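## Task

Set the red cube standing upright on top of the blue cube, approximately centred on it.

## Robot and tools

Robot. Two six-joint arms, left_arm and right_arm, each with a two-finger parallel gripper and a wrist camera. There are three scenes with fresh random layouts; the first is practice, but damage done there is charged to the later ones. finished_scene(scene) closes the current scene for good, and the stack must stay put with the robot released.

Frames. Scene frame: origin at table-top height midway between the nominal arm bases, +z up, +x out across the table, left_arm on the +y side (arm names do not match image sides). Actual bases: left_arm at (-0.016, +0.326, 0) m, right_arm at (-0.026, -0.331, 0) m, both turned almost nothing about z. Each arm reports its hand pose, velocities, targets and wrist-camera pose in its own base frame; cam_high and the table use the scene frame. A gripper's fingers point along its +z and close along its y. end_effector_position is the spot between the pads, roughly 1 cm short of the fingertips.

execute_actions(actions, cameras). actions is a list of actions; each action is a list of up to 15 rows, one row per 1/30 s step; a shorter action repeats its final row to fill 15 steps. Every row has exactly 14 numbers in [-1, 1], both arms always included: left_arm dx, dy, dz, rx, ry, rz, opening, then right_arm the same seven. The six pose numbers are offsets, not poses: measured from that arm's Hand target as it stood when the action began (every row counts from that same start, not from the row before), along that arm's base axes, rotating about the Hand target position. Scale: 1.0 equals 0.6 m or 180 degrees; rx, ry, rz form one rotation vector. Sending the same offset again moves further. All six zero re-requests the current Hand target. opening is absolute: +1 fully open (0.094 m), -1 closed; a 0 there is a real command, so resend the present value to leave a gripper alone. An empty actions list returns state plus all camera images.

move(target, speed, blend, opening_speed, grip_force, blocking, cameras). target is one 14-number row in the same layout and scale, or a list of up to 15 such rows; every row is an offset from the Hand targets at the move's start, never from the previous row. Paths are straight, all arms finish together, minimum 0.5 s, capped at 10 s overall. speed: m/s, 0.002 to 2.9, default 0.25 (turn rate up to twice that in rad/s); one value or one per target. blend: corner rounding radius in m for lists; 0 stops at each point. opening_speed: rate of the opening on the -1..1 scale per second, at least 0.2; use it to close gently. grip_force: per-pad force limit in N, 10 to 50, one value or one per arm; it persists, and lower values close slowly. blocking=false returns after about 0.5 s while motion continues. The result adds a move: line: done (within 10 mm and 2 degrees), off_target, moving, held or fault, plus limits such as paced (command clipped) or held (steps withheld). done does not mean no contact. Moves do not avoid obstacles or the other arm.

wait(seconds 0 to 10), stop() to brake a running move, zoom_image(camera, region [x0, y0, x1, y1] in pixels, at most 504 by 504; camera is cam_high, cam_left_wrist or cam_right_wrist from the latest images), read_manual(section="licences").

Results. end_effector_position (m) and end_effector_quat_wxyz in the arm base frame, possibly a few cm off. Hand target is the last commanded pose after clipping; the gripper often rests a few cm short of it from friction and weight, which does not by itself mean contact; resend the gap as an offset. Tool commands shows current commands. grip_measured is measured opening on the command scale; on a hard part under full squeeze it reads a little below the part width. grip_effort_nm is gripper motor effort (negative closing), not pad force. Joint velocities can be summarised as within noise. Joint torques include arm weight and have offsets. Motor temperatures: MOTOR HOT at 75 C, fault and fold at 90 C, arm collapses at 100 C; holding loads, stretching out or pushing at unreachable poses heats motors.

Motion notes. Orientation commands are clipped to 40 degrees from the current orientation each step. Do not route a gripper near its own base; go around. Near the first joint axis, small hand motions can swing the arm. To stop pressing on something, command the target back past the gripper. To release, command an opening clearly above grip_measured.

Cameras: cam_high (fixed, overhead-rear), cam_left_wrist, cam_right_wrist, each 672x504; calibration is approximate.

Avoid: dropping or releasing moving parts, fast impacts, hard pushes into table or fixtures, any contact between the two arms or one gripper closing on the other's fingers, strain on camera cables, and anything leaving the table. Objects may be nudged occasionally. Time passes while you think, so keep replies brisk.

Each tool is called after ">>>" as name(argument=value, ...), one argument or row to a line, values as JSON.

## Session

>>> execute_actions(
  actions=[],
)

Scene clock: 0.00 s.
left_arm: end_effector_position=(+0.4005, +0.0268, +0.1108) grip_measured=-0.225 grip_effort_nm=n/a end_effector_quat_wxyz=(+0.595, -0.082, +0.799, +0.034) | right_arm: end_effector_position=(+0.3848, -0.0335, +0.1128) grip_measured=-0.989 grip_effort_nm=n/a end_effector_quat_wxyz=(+0.617, +0.109, +0.777, -0.058)
Joint positions: left_arm=[-0.007 1.523 0.376 0.85 -0.159 -0.094 0.036] | right_arm=[0.028 1.522 0.294 0.986 0.254 0.106 0.001]
Joint velocities: within noise
Joint torques (N m): no reading
Motor temperatures (°C): left_arm=[26 27 26 24 22 23 26] | right_arm=[25 22 28 28 24 25 23]
Heat: left arm: 27 °C; right arm: 28 °C.
Hand target: left_arm +0.4019, +0.0270, +0.1146; +0.598, -0.082, +0.796, +0.034 | right_arm +0.3866, -0.0337, +0.1181; +0.622, +0.109, +0.773, -0.058
Tool commands: left_gripper/opening=-0.225354 right_gripper/opening=-1.0
camera_calibration:
cam_left_wrist: T_world_to_cam=[[0.166782, -0.984786, 0.0487848, -0.0467999], [-0.658074, -0.148022, -0.73826, 0.383997], [0.73425, 0.0910243, -0.672749, -0.1292], [0, 0, 0, 1]] pos_world=[0.355369, 0.0225126, 0.198854]
cam_right_wrist: T_world_to_cam=[[-0.229892, -0.972009, -0.0484695, 0.0617215], [-0.603637, 0.181479, -0.77633, 0.363094], [0.763395, -0.149214, -0.628461, -0.139766], [0, 0, 0, 1]] pos_world=[0.340063, -0.0267551, 0.197035]

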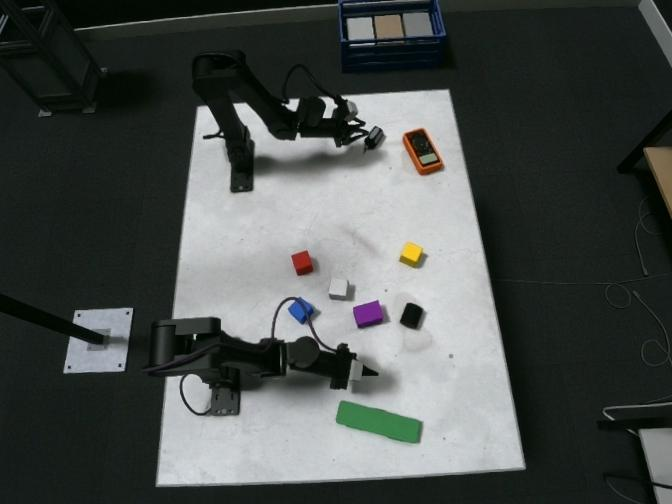

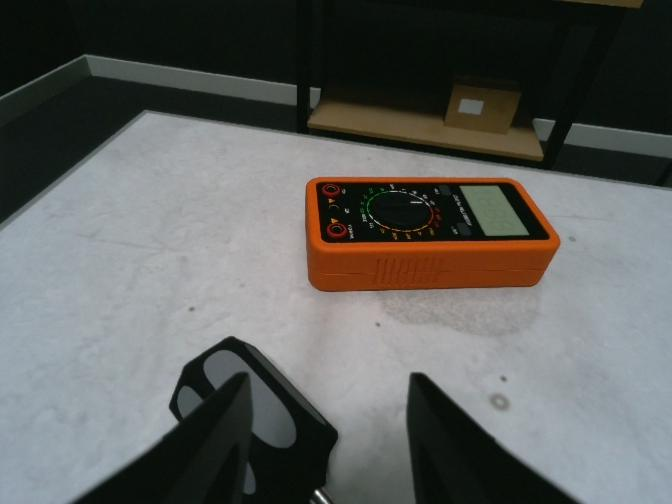

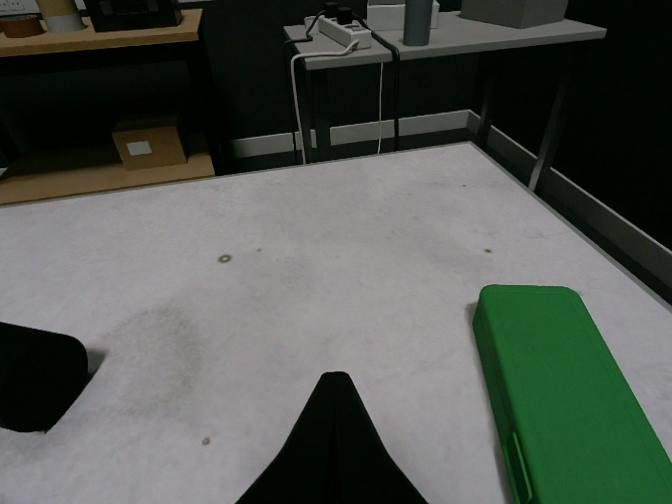

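>>> zoom_image(
  camera="cam_high",
  region=[270, 230, 400, 340],
)

Scaled by 3.877 from the camera's 672x504 image, which has a finer 960x720 frame.

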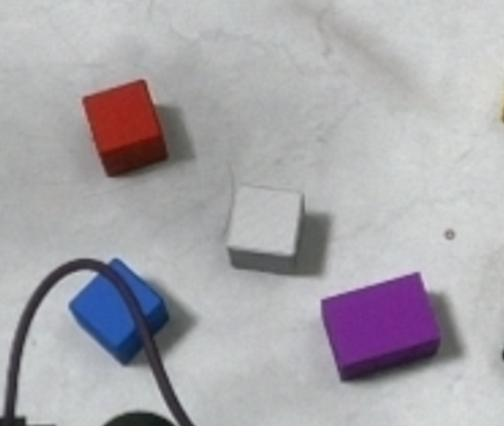

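>>> move(
  target=[
    [0,0,0,0,0,0,-0.225,-0.04,0.05,0.12,0,0.05,0.02,0.4],
    [0,0,0,0,0,0,-0.225,-0.311,0.406,0.115,-0.0276,0.434,0.159,0.4],
  ],
  blend=0.05,
  cameras=["cam_right_wrist","cam_high"],
)

Scene clock: 15.93 s.
left_arm: end_effector_position=(+0.4005, +0.0268, +0.1108) grip_measured=-0.225 grip_effort_nm=0.01 end_effector_quat_wxyz=(+0.595, -0.082, +0.799, +0.034) | right_arm: end_effector_position=(+0.1989, +0.2069, +0.1833) grip_measured=+0.399 grip_effort_nm=0.13 end_effector_quat_wxyz=(+0.000, -0.159, +0.987, -0.002)
Joint positions: left_arm=[-0.007 1.523 0.376 0.85 -0.159 -0.094 0.036] | right_arm=[0.804 1.651 1.618 -1.541 0.004 0.484 0.066]
Joint torques (N m): left_arm=[-0.02 -5.24 5.64 2.56 -0.06 -0.03] | right_arm=[0.18 -5.87 7.58 -0.18 -0.06 0.11]
Heat: left arm: 27 °C; right arm: 30 °C.
Hand target: left_arm +0.4019, +0.0270, +0.1146; +0.599, -0.082, +0.796, +0.034 | right_arm +0.2000, +0.2099, +0.1870; +0.001, -0.156, +0.988, +0.000
Off the commanded pose: left_arm 0.004 m, 0 deg | right_arm 0.005 m, 1 deg.
move: done; blend cut to 0 m at target 1
camera_calibration:
cam_right_wrist: T_world_to_cam=[[0.312342, -0.949942, -0.00719668, 0.136058], [-0.855819, -0.284666, 0.431902, 0.187154], [-0.412331, -0.128742, -0.901892, 0.362027], [0, 0, 0, 1]] pos_world=[0.266948, 0.229132, 0.246656]
Images, in order (width x height): cam_high 672x504, cam_right_wrist 672x504.

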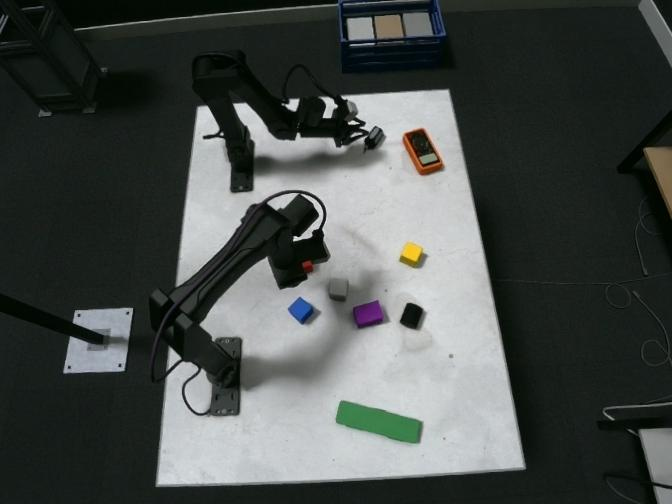

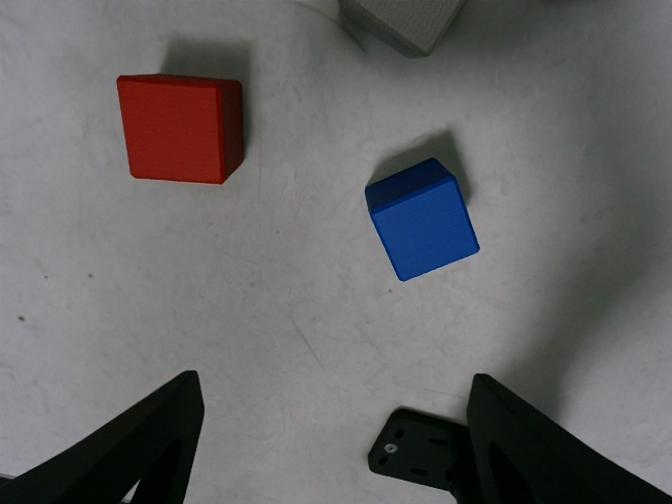

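>>> move(
  target=[0,0,0,0,0,0,-0.225,0.0178,0.1433,-0.173,0,0,-0.025,0.4],
  cameras=["cam_right_wrist"],
)

Scene clock: 29.33 s.
left_arm: end_effector_position=(+0.4005, +0.0268, +0.1108) grip_measured=-0.225 grip_effort_nm=0.01 end_effector_quat_wxyz=(+0.595, -0.082, +0.799, +0.034) | right_arm: end_effector_position=(+0.2085, +0.2927, +0.0845) grip_measured=+0.399 grip_effort_nm=0.13 end_effector_quat_wxyz=(-0.004, -0.121, +0.993, -0.003)
Joint positions: left_arm=[-0.007 1.523 0.376 0.85 -0.159 -0.094 0.036] | right_arm=[0.948 1.925 1.561 -1.216 -0.001 0.705 0.066]
Joint torques (N m): left_arm=[-0.01 -5.24 5.64 2.56 -0.07 -0.03] | right_arm=[0.13 -8.59 5.63 0.1 0.03 0.14]
Motor temperatures (°C): left_arm=[26 27 27 29 22 23 26] | right_arm=[25 23 29 29 24 25 23]
Heat: left arm: 29 °C; right arm: 29 °C.
Hand target: left_arm +0.4019, +0.0270, +0.1146; +0.599, -0.082, +0.796, +0.034 | right_arm +0.2106, +0.2960, +0.0833; +0.001, -0.117, +0.993, +0.000
Off the commanded pose: left_arm 0.004 m, 0 deg | right_arm 0.004 m, 1 deg.
move: done
camera_calibration:
cam_right_wrist: T_world_to_cam=[[0.238523, -0.971112, -0.00700386, 0.235454], [-0.872039, -0.217352, 0.438528, 0.245509], [-0.427382, -0.0984915, -0.89869, 0.281938], [0, 0, 0, 1]] pos_world=[0.278427, 0.309782, 0.147362]
Images, in order (width x height): cam_right_wrist 672x504.

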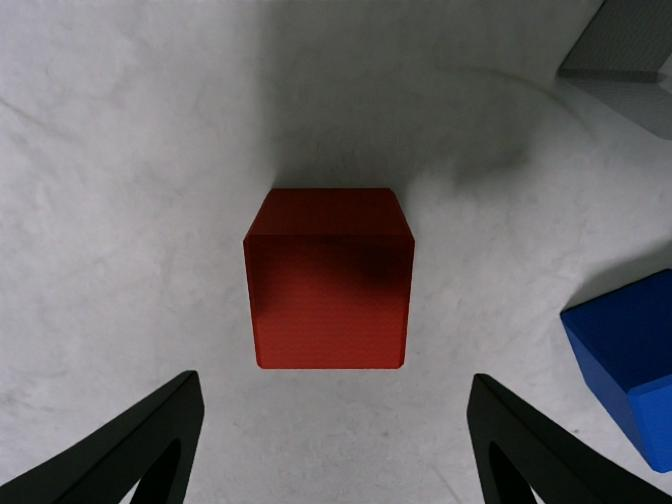

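>>> move(
  target=[
    [0,0,0,0,0,0,-0.225,0.003,0.0035,-0.087,0,0,0,0.4],
    [0,0,0,0,0,0,-0.225,0.003,0.0035,-0.087,0,0,0,-0.3],
  ],
  speed=0.12,
  opening_speed=0.8,
  grip_force=30,
  cameras=["cam_right_wrist"],
)

Scene clock: 39.87 s.
left_arm: end_effector_position=(+0.4005, +0.0268, +0.1108) grip_measured=-0.225 grip_effort_nm=0.00 end_effector_quat_wxyz=(+0.595, -0.082, +0.799, +0.034) | right_arm: end_effector_position=(+0.2121, +0.2976, +0.0365) grip_measured=+0.026 grip_effort_nm=-0.57 end_effector_quat_wxyz=(+0.001, -0.121, +0.993, +0.002)
Joint positions: left_arm=[-0.007 1.523 0.376 0.85 -0.159 -0.094 0.036] | right_arm=[0.948 1.973 1.433 -1.025 -0.001 0.706 0.048]
Joint torques (N m): left_arm=[-0.02 -5.24 5.64 2.57 -0.06 -0.04] | right_arm=[0.06 -8.42 4.79 0.08 0.03 0.11]
Heat: left arm: 29 °C; right arm: 29 °C.
Hand target: left_arm +0.4019, +0.0270, +0.1146; +0.599, -0.082, +0.796, +0.034 | right_arm +0.2124, +0.2981, +0.0312; +0.001, -0.117, +0.993, +0.000
Off the commanded pose: left_arm 0.004 m, 0 deg | right_arm 0.005 m, 1 deg.
grip_force (N): 30, 30
move: done
camera_calibration:
cam_right_wrist: T_world_to_cam=[[0.23791, -0.971148, -0.0164242, 0.239497], [-0.875843, -0.221811, 0.428601, 0.273273], [-0.419878, -0.0875834, -0.903345, 0.236172], [0, 0, 0, 1]] pos_world=[0.28153, 0.313887, 0.100153]
Images, in order (width x height): cam_right_wrist 672x504.

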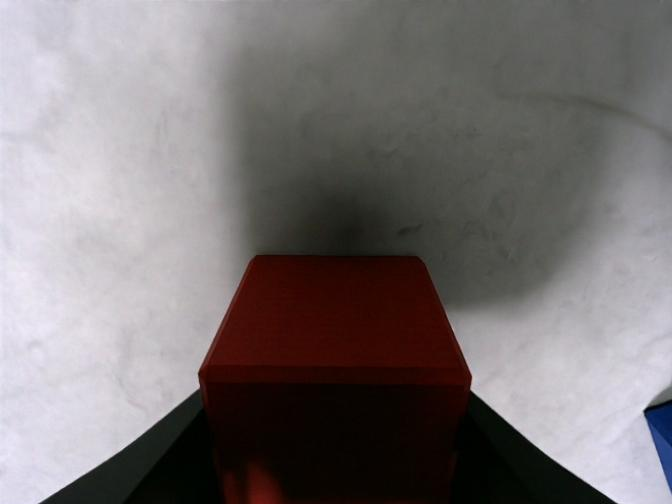

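>>> move(
  target=[
    [0,0,0,0,0,0,-0.225,0,0,0.15,0,0,0,-0.3],
    [0,0,0,0,0,0,-0.225,-0.0157,-0.235,0.17,0,0,0.169,-0.3],
    [0,0,0,0,0,0,-0.225,-0.0157,-0.235,0.098,0,0,0.169,-0.3],
  ],
  speed=0.2,
  blend=[0.03,0.02,0],
  cameras=["cam_right_wrist","cam_high"],
)

>>> zoom_image(
  camera="cam_high",
  region=[275, 270, 345, 340],
)

Scene clock: 52.60 s.
left_arm: end_effector_position=(+0.4005, +0.0268, +0.1108) grip_measured=-0.225 grip_effort_nm=0.01 end_effector_quat_wxyz=(+0.595, -0.082, +0.799, +0.034) | right_arm: end_effector_position=(+0.2006, +0.1567, +0.0889) grip_measured=+0.025 grip_effort_nm=-0.62 end_effector_quat_wxyz=(-0.008, -0.371, +0.928, -0.003)
Joint positions: left_arm=[-0.007 1.523 0.376 0.85 -0.159 -0.094 0.036] | right_arm=[0.66 1.536 1.124 -1.177 0.001 -0.101 0.048]
Joint torques (N m): left_arm=[-0.02 -5.24 5.65 2.57 -0.06 -0.04] | right_arm=[-0.54 -6.54 4.79 0.03 0 -0.1]
Heat: left arm: 30 °C; right arm: 29 °C.
Hand target: left_arm +0.4019, +0.0270, +0.1146; +0.599, -0.082, +0.796, +0.034 | right_arm +0.2030, +0.1570, +0.0899; +0.001, -0.373, +0.928, +0.000
Off the commanded pose: left_arm 0.004 m, 0 deg | right_arm 0.003 m, 1 deg.
grip_force (N): 30, 30
move: done
camera_calibration:
cam_right_wrist: T_world_to_cam=[[0.687742, -0.725845, -0.0126508, -0.0227844], [-0.645207, -0.619138, 0.447634, 0.223854], [-0.332746, -0.299694, -0.894127, 0.281348], [0, 0, 0, 1]] pos_world=[0.253719, 0.206377, 0.151069]
Images, in order (width x height): cam_high 672x504, cam_right_wrist 672x504.

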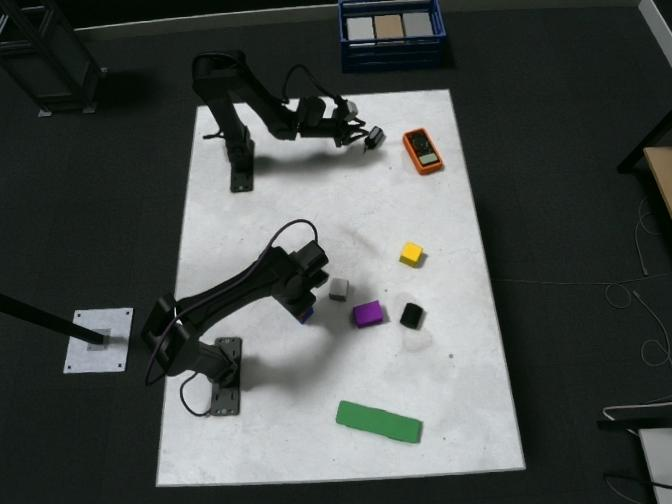

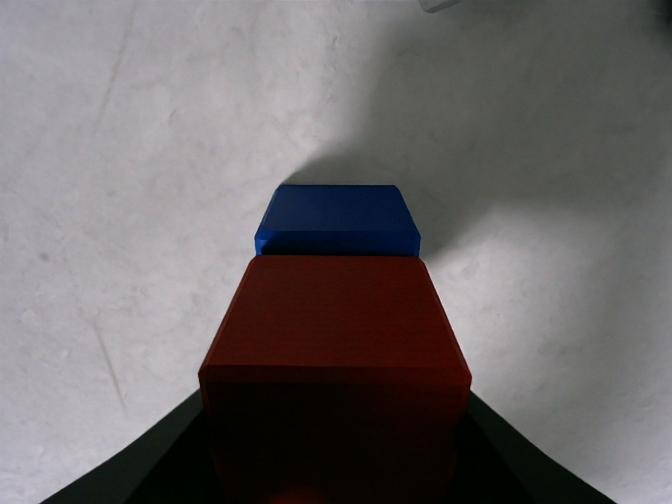

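Scaled by 7.200 from the camera's 672x504 image, which has a finer 960x720 frame.

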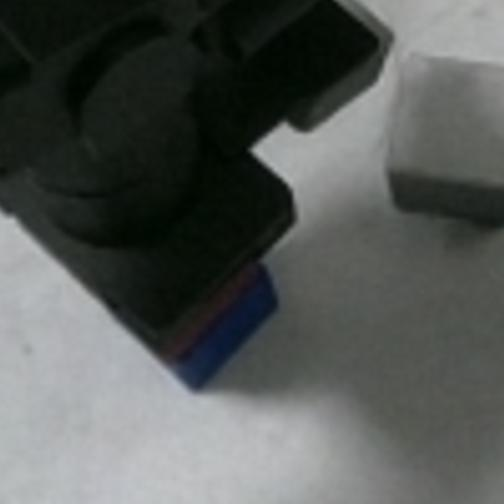

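>>> move(
  target=[
    [0,0,0,0,0,0,-0.225,0.005,0.004,-0.004,0,0,0,-0.3],
    [0,0,0,0,0,0,-0.225,0.005,0.004,-0.0145,0,0,0,-0.3],
  ],
  speed=0.03,
  cameras=["cam_right_wrist"],
)

Scene clock: 61.70 s.
left_arm: end_effector_position=(+0.4005, +0.0268, +0.1108) grip_measured=-0.225 grip_effort_nm=0.01 end_effector_quat_wxyz=(+0.595, -0.082, +0.799, +0.034) | right_arm: end_effector_position=(+0.2044, +0.1596, +0.0854) grip_measured=+0.025 grip_effort_nm=-0.62 end_effector_quat_wxyz=(+0.002, -0.372, +0.928, +0.000)
Joint positions: left_arm=[-0.007 1.523 0.376 0.85 -0.159 -0.094 0.036] | right_arm=[0.66 1.536 1.11 -1.142 0.001 -0.101 0.048]
Joint torques (N m): left_arm=[-0.02 -5.24 5.64 2.57 -0.06 -0.03] | right_arm=[-0.54 -5.08 4.72 0.07 0 -0.1]
Heat: left arm: 31 °C; right arm: 29 °C.
Hand target: left_arm +0.4019, +0.0270, +0.1146; +0.599, -0.082, +0.796, +0.034 | right_arm +0.2059, +0.1594, +0.0812; +0.001, -0.373, +0.928, +0.000
Off the commanded pose: left_arm 0.004 m, 0 deg | right_arm 0.004 m, 0 deg.
grip_force (N): 30, 30
move: done
camera_calibration:
cam_right_wrist: T_world_to_cam=[[0.688174, -0.725468, -0.0106202, -0.0235671], [-0.652377, -0.625115, 0.428527, 0.233672], [-0.317521, -0.287973, -0.903467, 0.276091], [0, 0, 0, 1]] pos_world=[0.256325, 0.208481, 0.149054]
Images, in order (width x height): cam_right_wrist 672x504.

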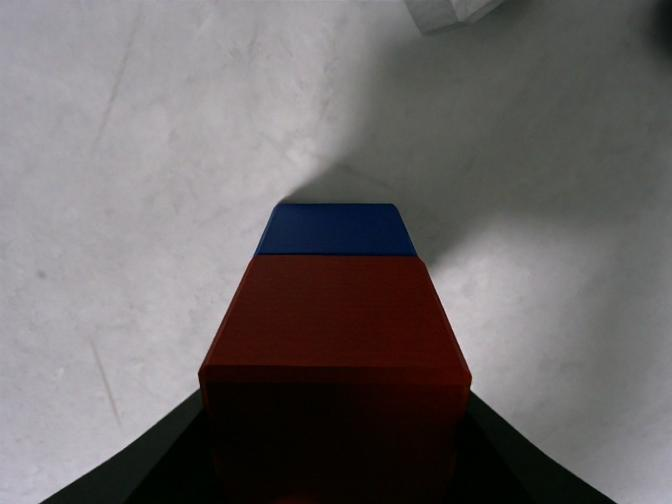

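>>> move(
  target=[0,0,0,0,0,0,-0.225,-0.001,0,-0.005,0,0,0,-0.3],
  speed=0.02,
)

>>> move(
  target=[0,0,0,0,0,0,-0.225,0,0,-0.004,0,0,0,-0.3],
  speed=0.02,
  cameras=["cam_right_wrist"],
)

Scene clock: 69.90 s.
left_arm: end_effector_position=(+0.4005, +0.0268, +0.1108) grip_measured=-0.225 grip_effort_nm=0.00 end_effector_quat_wxyz=(+0.595, -0.082, +0.799, +0.034) | right_arm: end_effector_position=(+0.2048, +0.1599, +0.0844) grip_measured=+0.025 grip_effort_nm=-0.62 end_effector_quat_wxyz=(+0.003, -0.372, +0.928, +0.000)
Joint positions: left_arm=[-0.007 1.523 0.376 0.85 -0.159 -0.094 0.036] | right_arm=[0.66 1.536 1.106 -1.135 0.001 -0.101 0.048]
Joint torques (N m): left_arm=[-0.02 -5.26 5.65 2.57 -0.06 -0.04] | right_arm=[-0.4 -5.04 4.08 0.17 -0.01 -0.08]
Heat: left arm: 31 °C; right arm: 29 °C.
Hand target: left_arm +0.4019, +0.0270, +0.1146; +0.599, -0.082, +0.796, +0.034 | right_arm +0.2053, +0.1594, +0.0782; +0.001, -0.373, +0.928, +0.000
Off the commanded pose: left_arm 0.004 m, 0 deg | right_arm 0.006 m, 0 deg.
grip_force (N): 30, 30
move: done

Scene clock: 70.60 s.
left_arm: end_effector_position=(+0.4005, +0.0268, +0.1108) grip_measured=-0.225 grip_effort_nm=0.01 end_effector_quat_wxyz=(+0.595, -0.082, +0.799, +0.034) | right_arm: end_effector_position=(+0.2048, +0.1600, +0.0843) grip_measured=+0.025 grip_effort_nm=-0.62 end_effector_quat_wxyz=(+0.003, -0.372, +0.928, +0.001)
Joint positions: left_arm=[-0.007 1.523 0.376 0.85 -0.159 -0.094 0.036] | right_arm=[0.66 1.536 1.106 -1.134 0.001 -0.101 0.048]
Joint torques (N m): left_arm=[-0.02 -5.26 5.64 2.57 -0.06 -0.04] | right_arm=[-0.39 -4.93 3.49 0.27 0 -0.08]
Heat: left arm: 31 °C; right arm: 29 °C.
Hand target: left_arm +0.4019, +0.0270, +0.1146; +0.599, -0.082, +0.796, +0.034 | right_arm +0.2054, +0.1594, +0.0759; +0.001, -0.373, +0.928, +0.000
Off the commanded pose: left_arm 0.004 m, 0 deg | right_arm 0.009 m, 0 deg.
grip_force (N): 30, 30
move: done
camera_calibration:
cam_right_wrist: T_world_to_cam=[[0.688174, -0.725468, -0.010607, -0.0235663], [-0.653347, -0.625986, 0.42577, 0.235239], [-0.315522, -0.286074, -0.904769, 0.274832], [0, 0, 0, 1]] pos_world=[0.256626, 0.208782, 0.148252]
Images, in order (width x height): cam_right_wrist 672x504.

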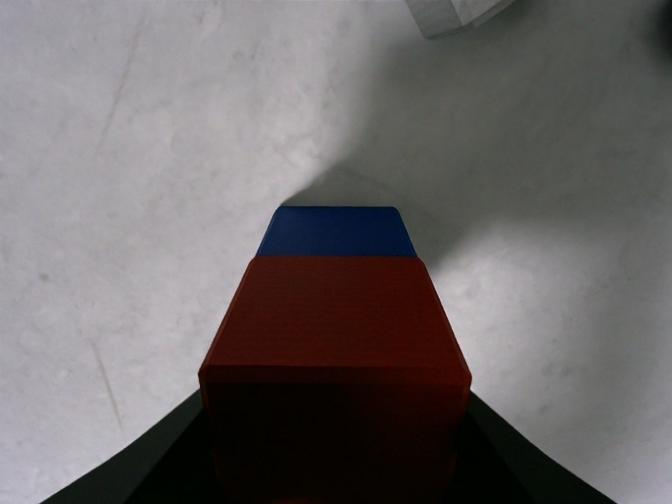

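Contact. Relax slightly and release.

>>> move(
  target=[
    [0,0,0,0,0,0,-0.225,0,0,0.008,0,0,0,-0.3],
    [0,0,0,0,0,0,-0.225,0,0,0.008,0,0,0,0.4],
  ],
  speed=0.03,
  opening_speed=0.5,
)

>>> move(
  target=[
    [0,0,0,0,0,0,-0.225,0,0,0.1,0,0,0,0.4],
    [0,0,0,0,0,0,-0.225,-0.02,0.1,0.16,0,0,0,0.4],
  ],
  speed=0.12,
  blend=0.02,
  cameras=["cam_right_wrist","cam_high"],
)

>>> zoom_image(
  camera="cam_high",
  region=[275, 270, 345, 340],
)

Scene clock: 77.27 s.
left_arm: end_effector_position=(+0.4005, +0.0268, +0.1108) grip_measured=-0.225 grip_effort_nm=0.00 end_effector_quat_wxyz=(+0.595, -0.082, +0.799, +0.034) | right_arm: end_effector_position=(+0.2048, +0.1600, +0.0842) grip_measured=+0.398 grip_effort_nm=0.13 end_effector_quat_wxyz=(+0.003, -0.372, +0.928, +0.001)
Joint positions: left_arm=[-0.007 1.523 0.376 0.85 -0.159 -0.094 0.036] | right_arm=[0.66 1.536 1.106 -1.134 0.001 -0.101 0.066]
Joint torques (N m): left_arm=[-0.02 -5.26 5.64 2.57 -0.06 -0.04] | right_arm=[-0.4 -5.19 4.77 0.06 0 -0.08]
Heat: left arm: 32 °C; right arm: 29 °C.
Hand target: left_arm +0.4019, +0.0270, +0.1146; +0.599, -0.082, +0.796, +0.034 | right_arm +0.2054, +0.1594, +0.0806; +0.001, -0.373, +0.928, +0.000
Off the commanded pose: left_arm 0.004 m, 0 deg | right_arm 0.004 m, 0 deg.
grip_force (N): 30, 30
move: done

Scene clock: 79.10 s.
left_arm: end_effector_position=(+0.4005, +0.0268, +0.1108) grip_measured=-0.225 grip_effort_nm=0.01 end_effector_quat_wxyz=(+0.595, -0.082, +0.799, +0.034) | right_arm: end_effector_position=(+0.1915, +0.2166, +0.1736) grip_measured=+0.398 grip_effort_nm=0.13 end_effector_quat_wxyz=(+0.000, -0.377, +0.926, +0.000)
Joint positions: left_arm=[-0.007 1.523 0.376 0.85 -0.159 -0.094 0.036] | right_arm=[0.844 1.649 1.578 -1.499 0 0.069 0.066]
Joint torques (N m): left_arm=[-0.01 -5.24 5.65 2.57 -0.07 -0.04] | right_arm=[0.1 -5.72 7.61 -0.18 0 0.11]
Heat: left arm: 32 °C; right arm: 29 °C.
Hand target: left_arm +0.4019, +0.0270, +0.1146; +0.599, -0.082, +0.796, +0.034 | right_arm +0.1934, +0.2195, +0.1767; +0.001, -0.373, +0.928, +0.000
Off the commanded pose: left_arm 0.004 m, 0 deg | right_arm 0.005 m, 1 deg.
grip_force (N): 30, 30
move: done
camera_calibration:
cam_right_wrist: T_world_to_cam=[[0.697233, -0.716749, -0.0117292, 0.0241121], [-0.643106, -0.632655, 0.431466, 0.222409], [-0.316673, -0.293289, -0.902053, 0.368864], [0, 0, 0, 1]] pos_world=[0.24303, 0.266175, 0.237056]
Images, in order (width x height): cam_high 672x504, cam_right_wrist 672x504.

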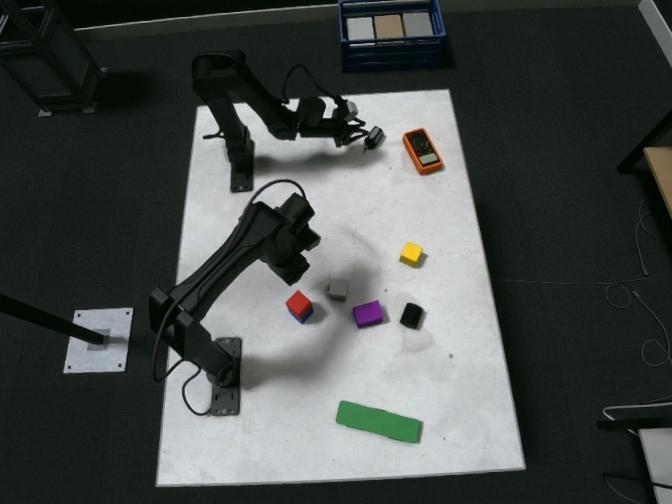

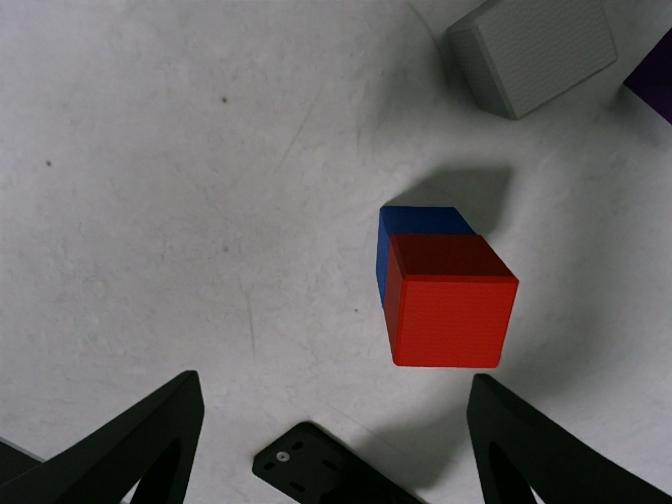

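Scaled by 7.200 from the camera's 672x504 image, which has a finer 960x720 frame.

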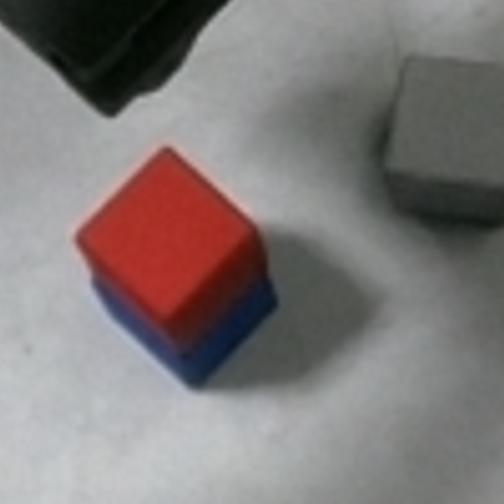

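>>> finished_scene(
  scene=3,
)

The scene is finished: the task was done.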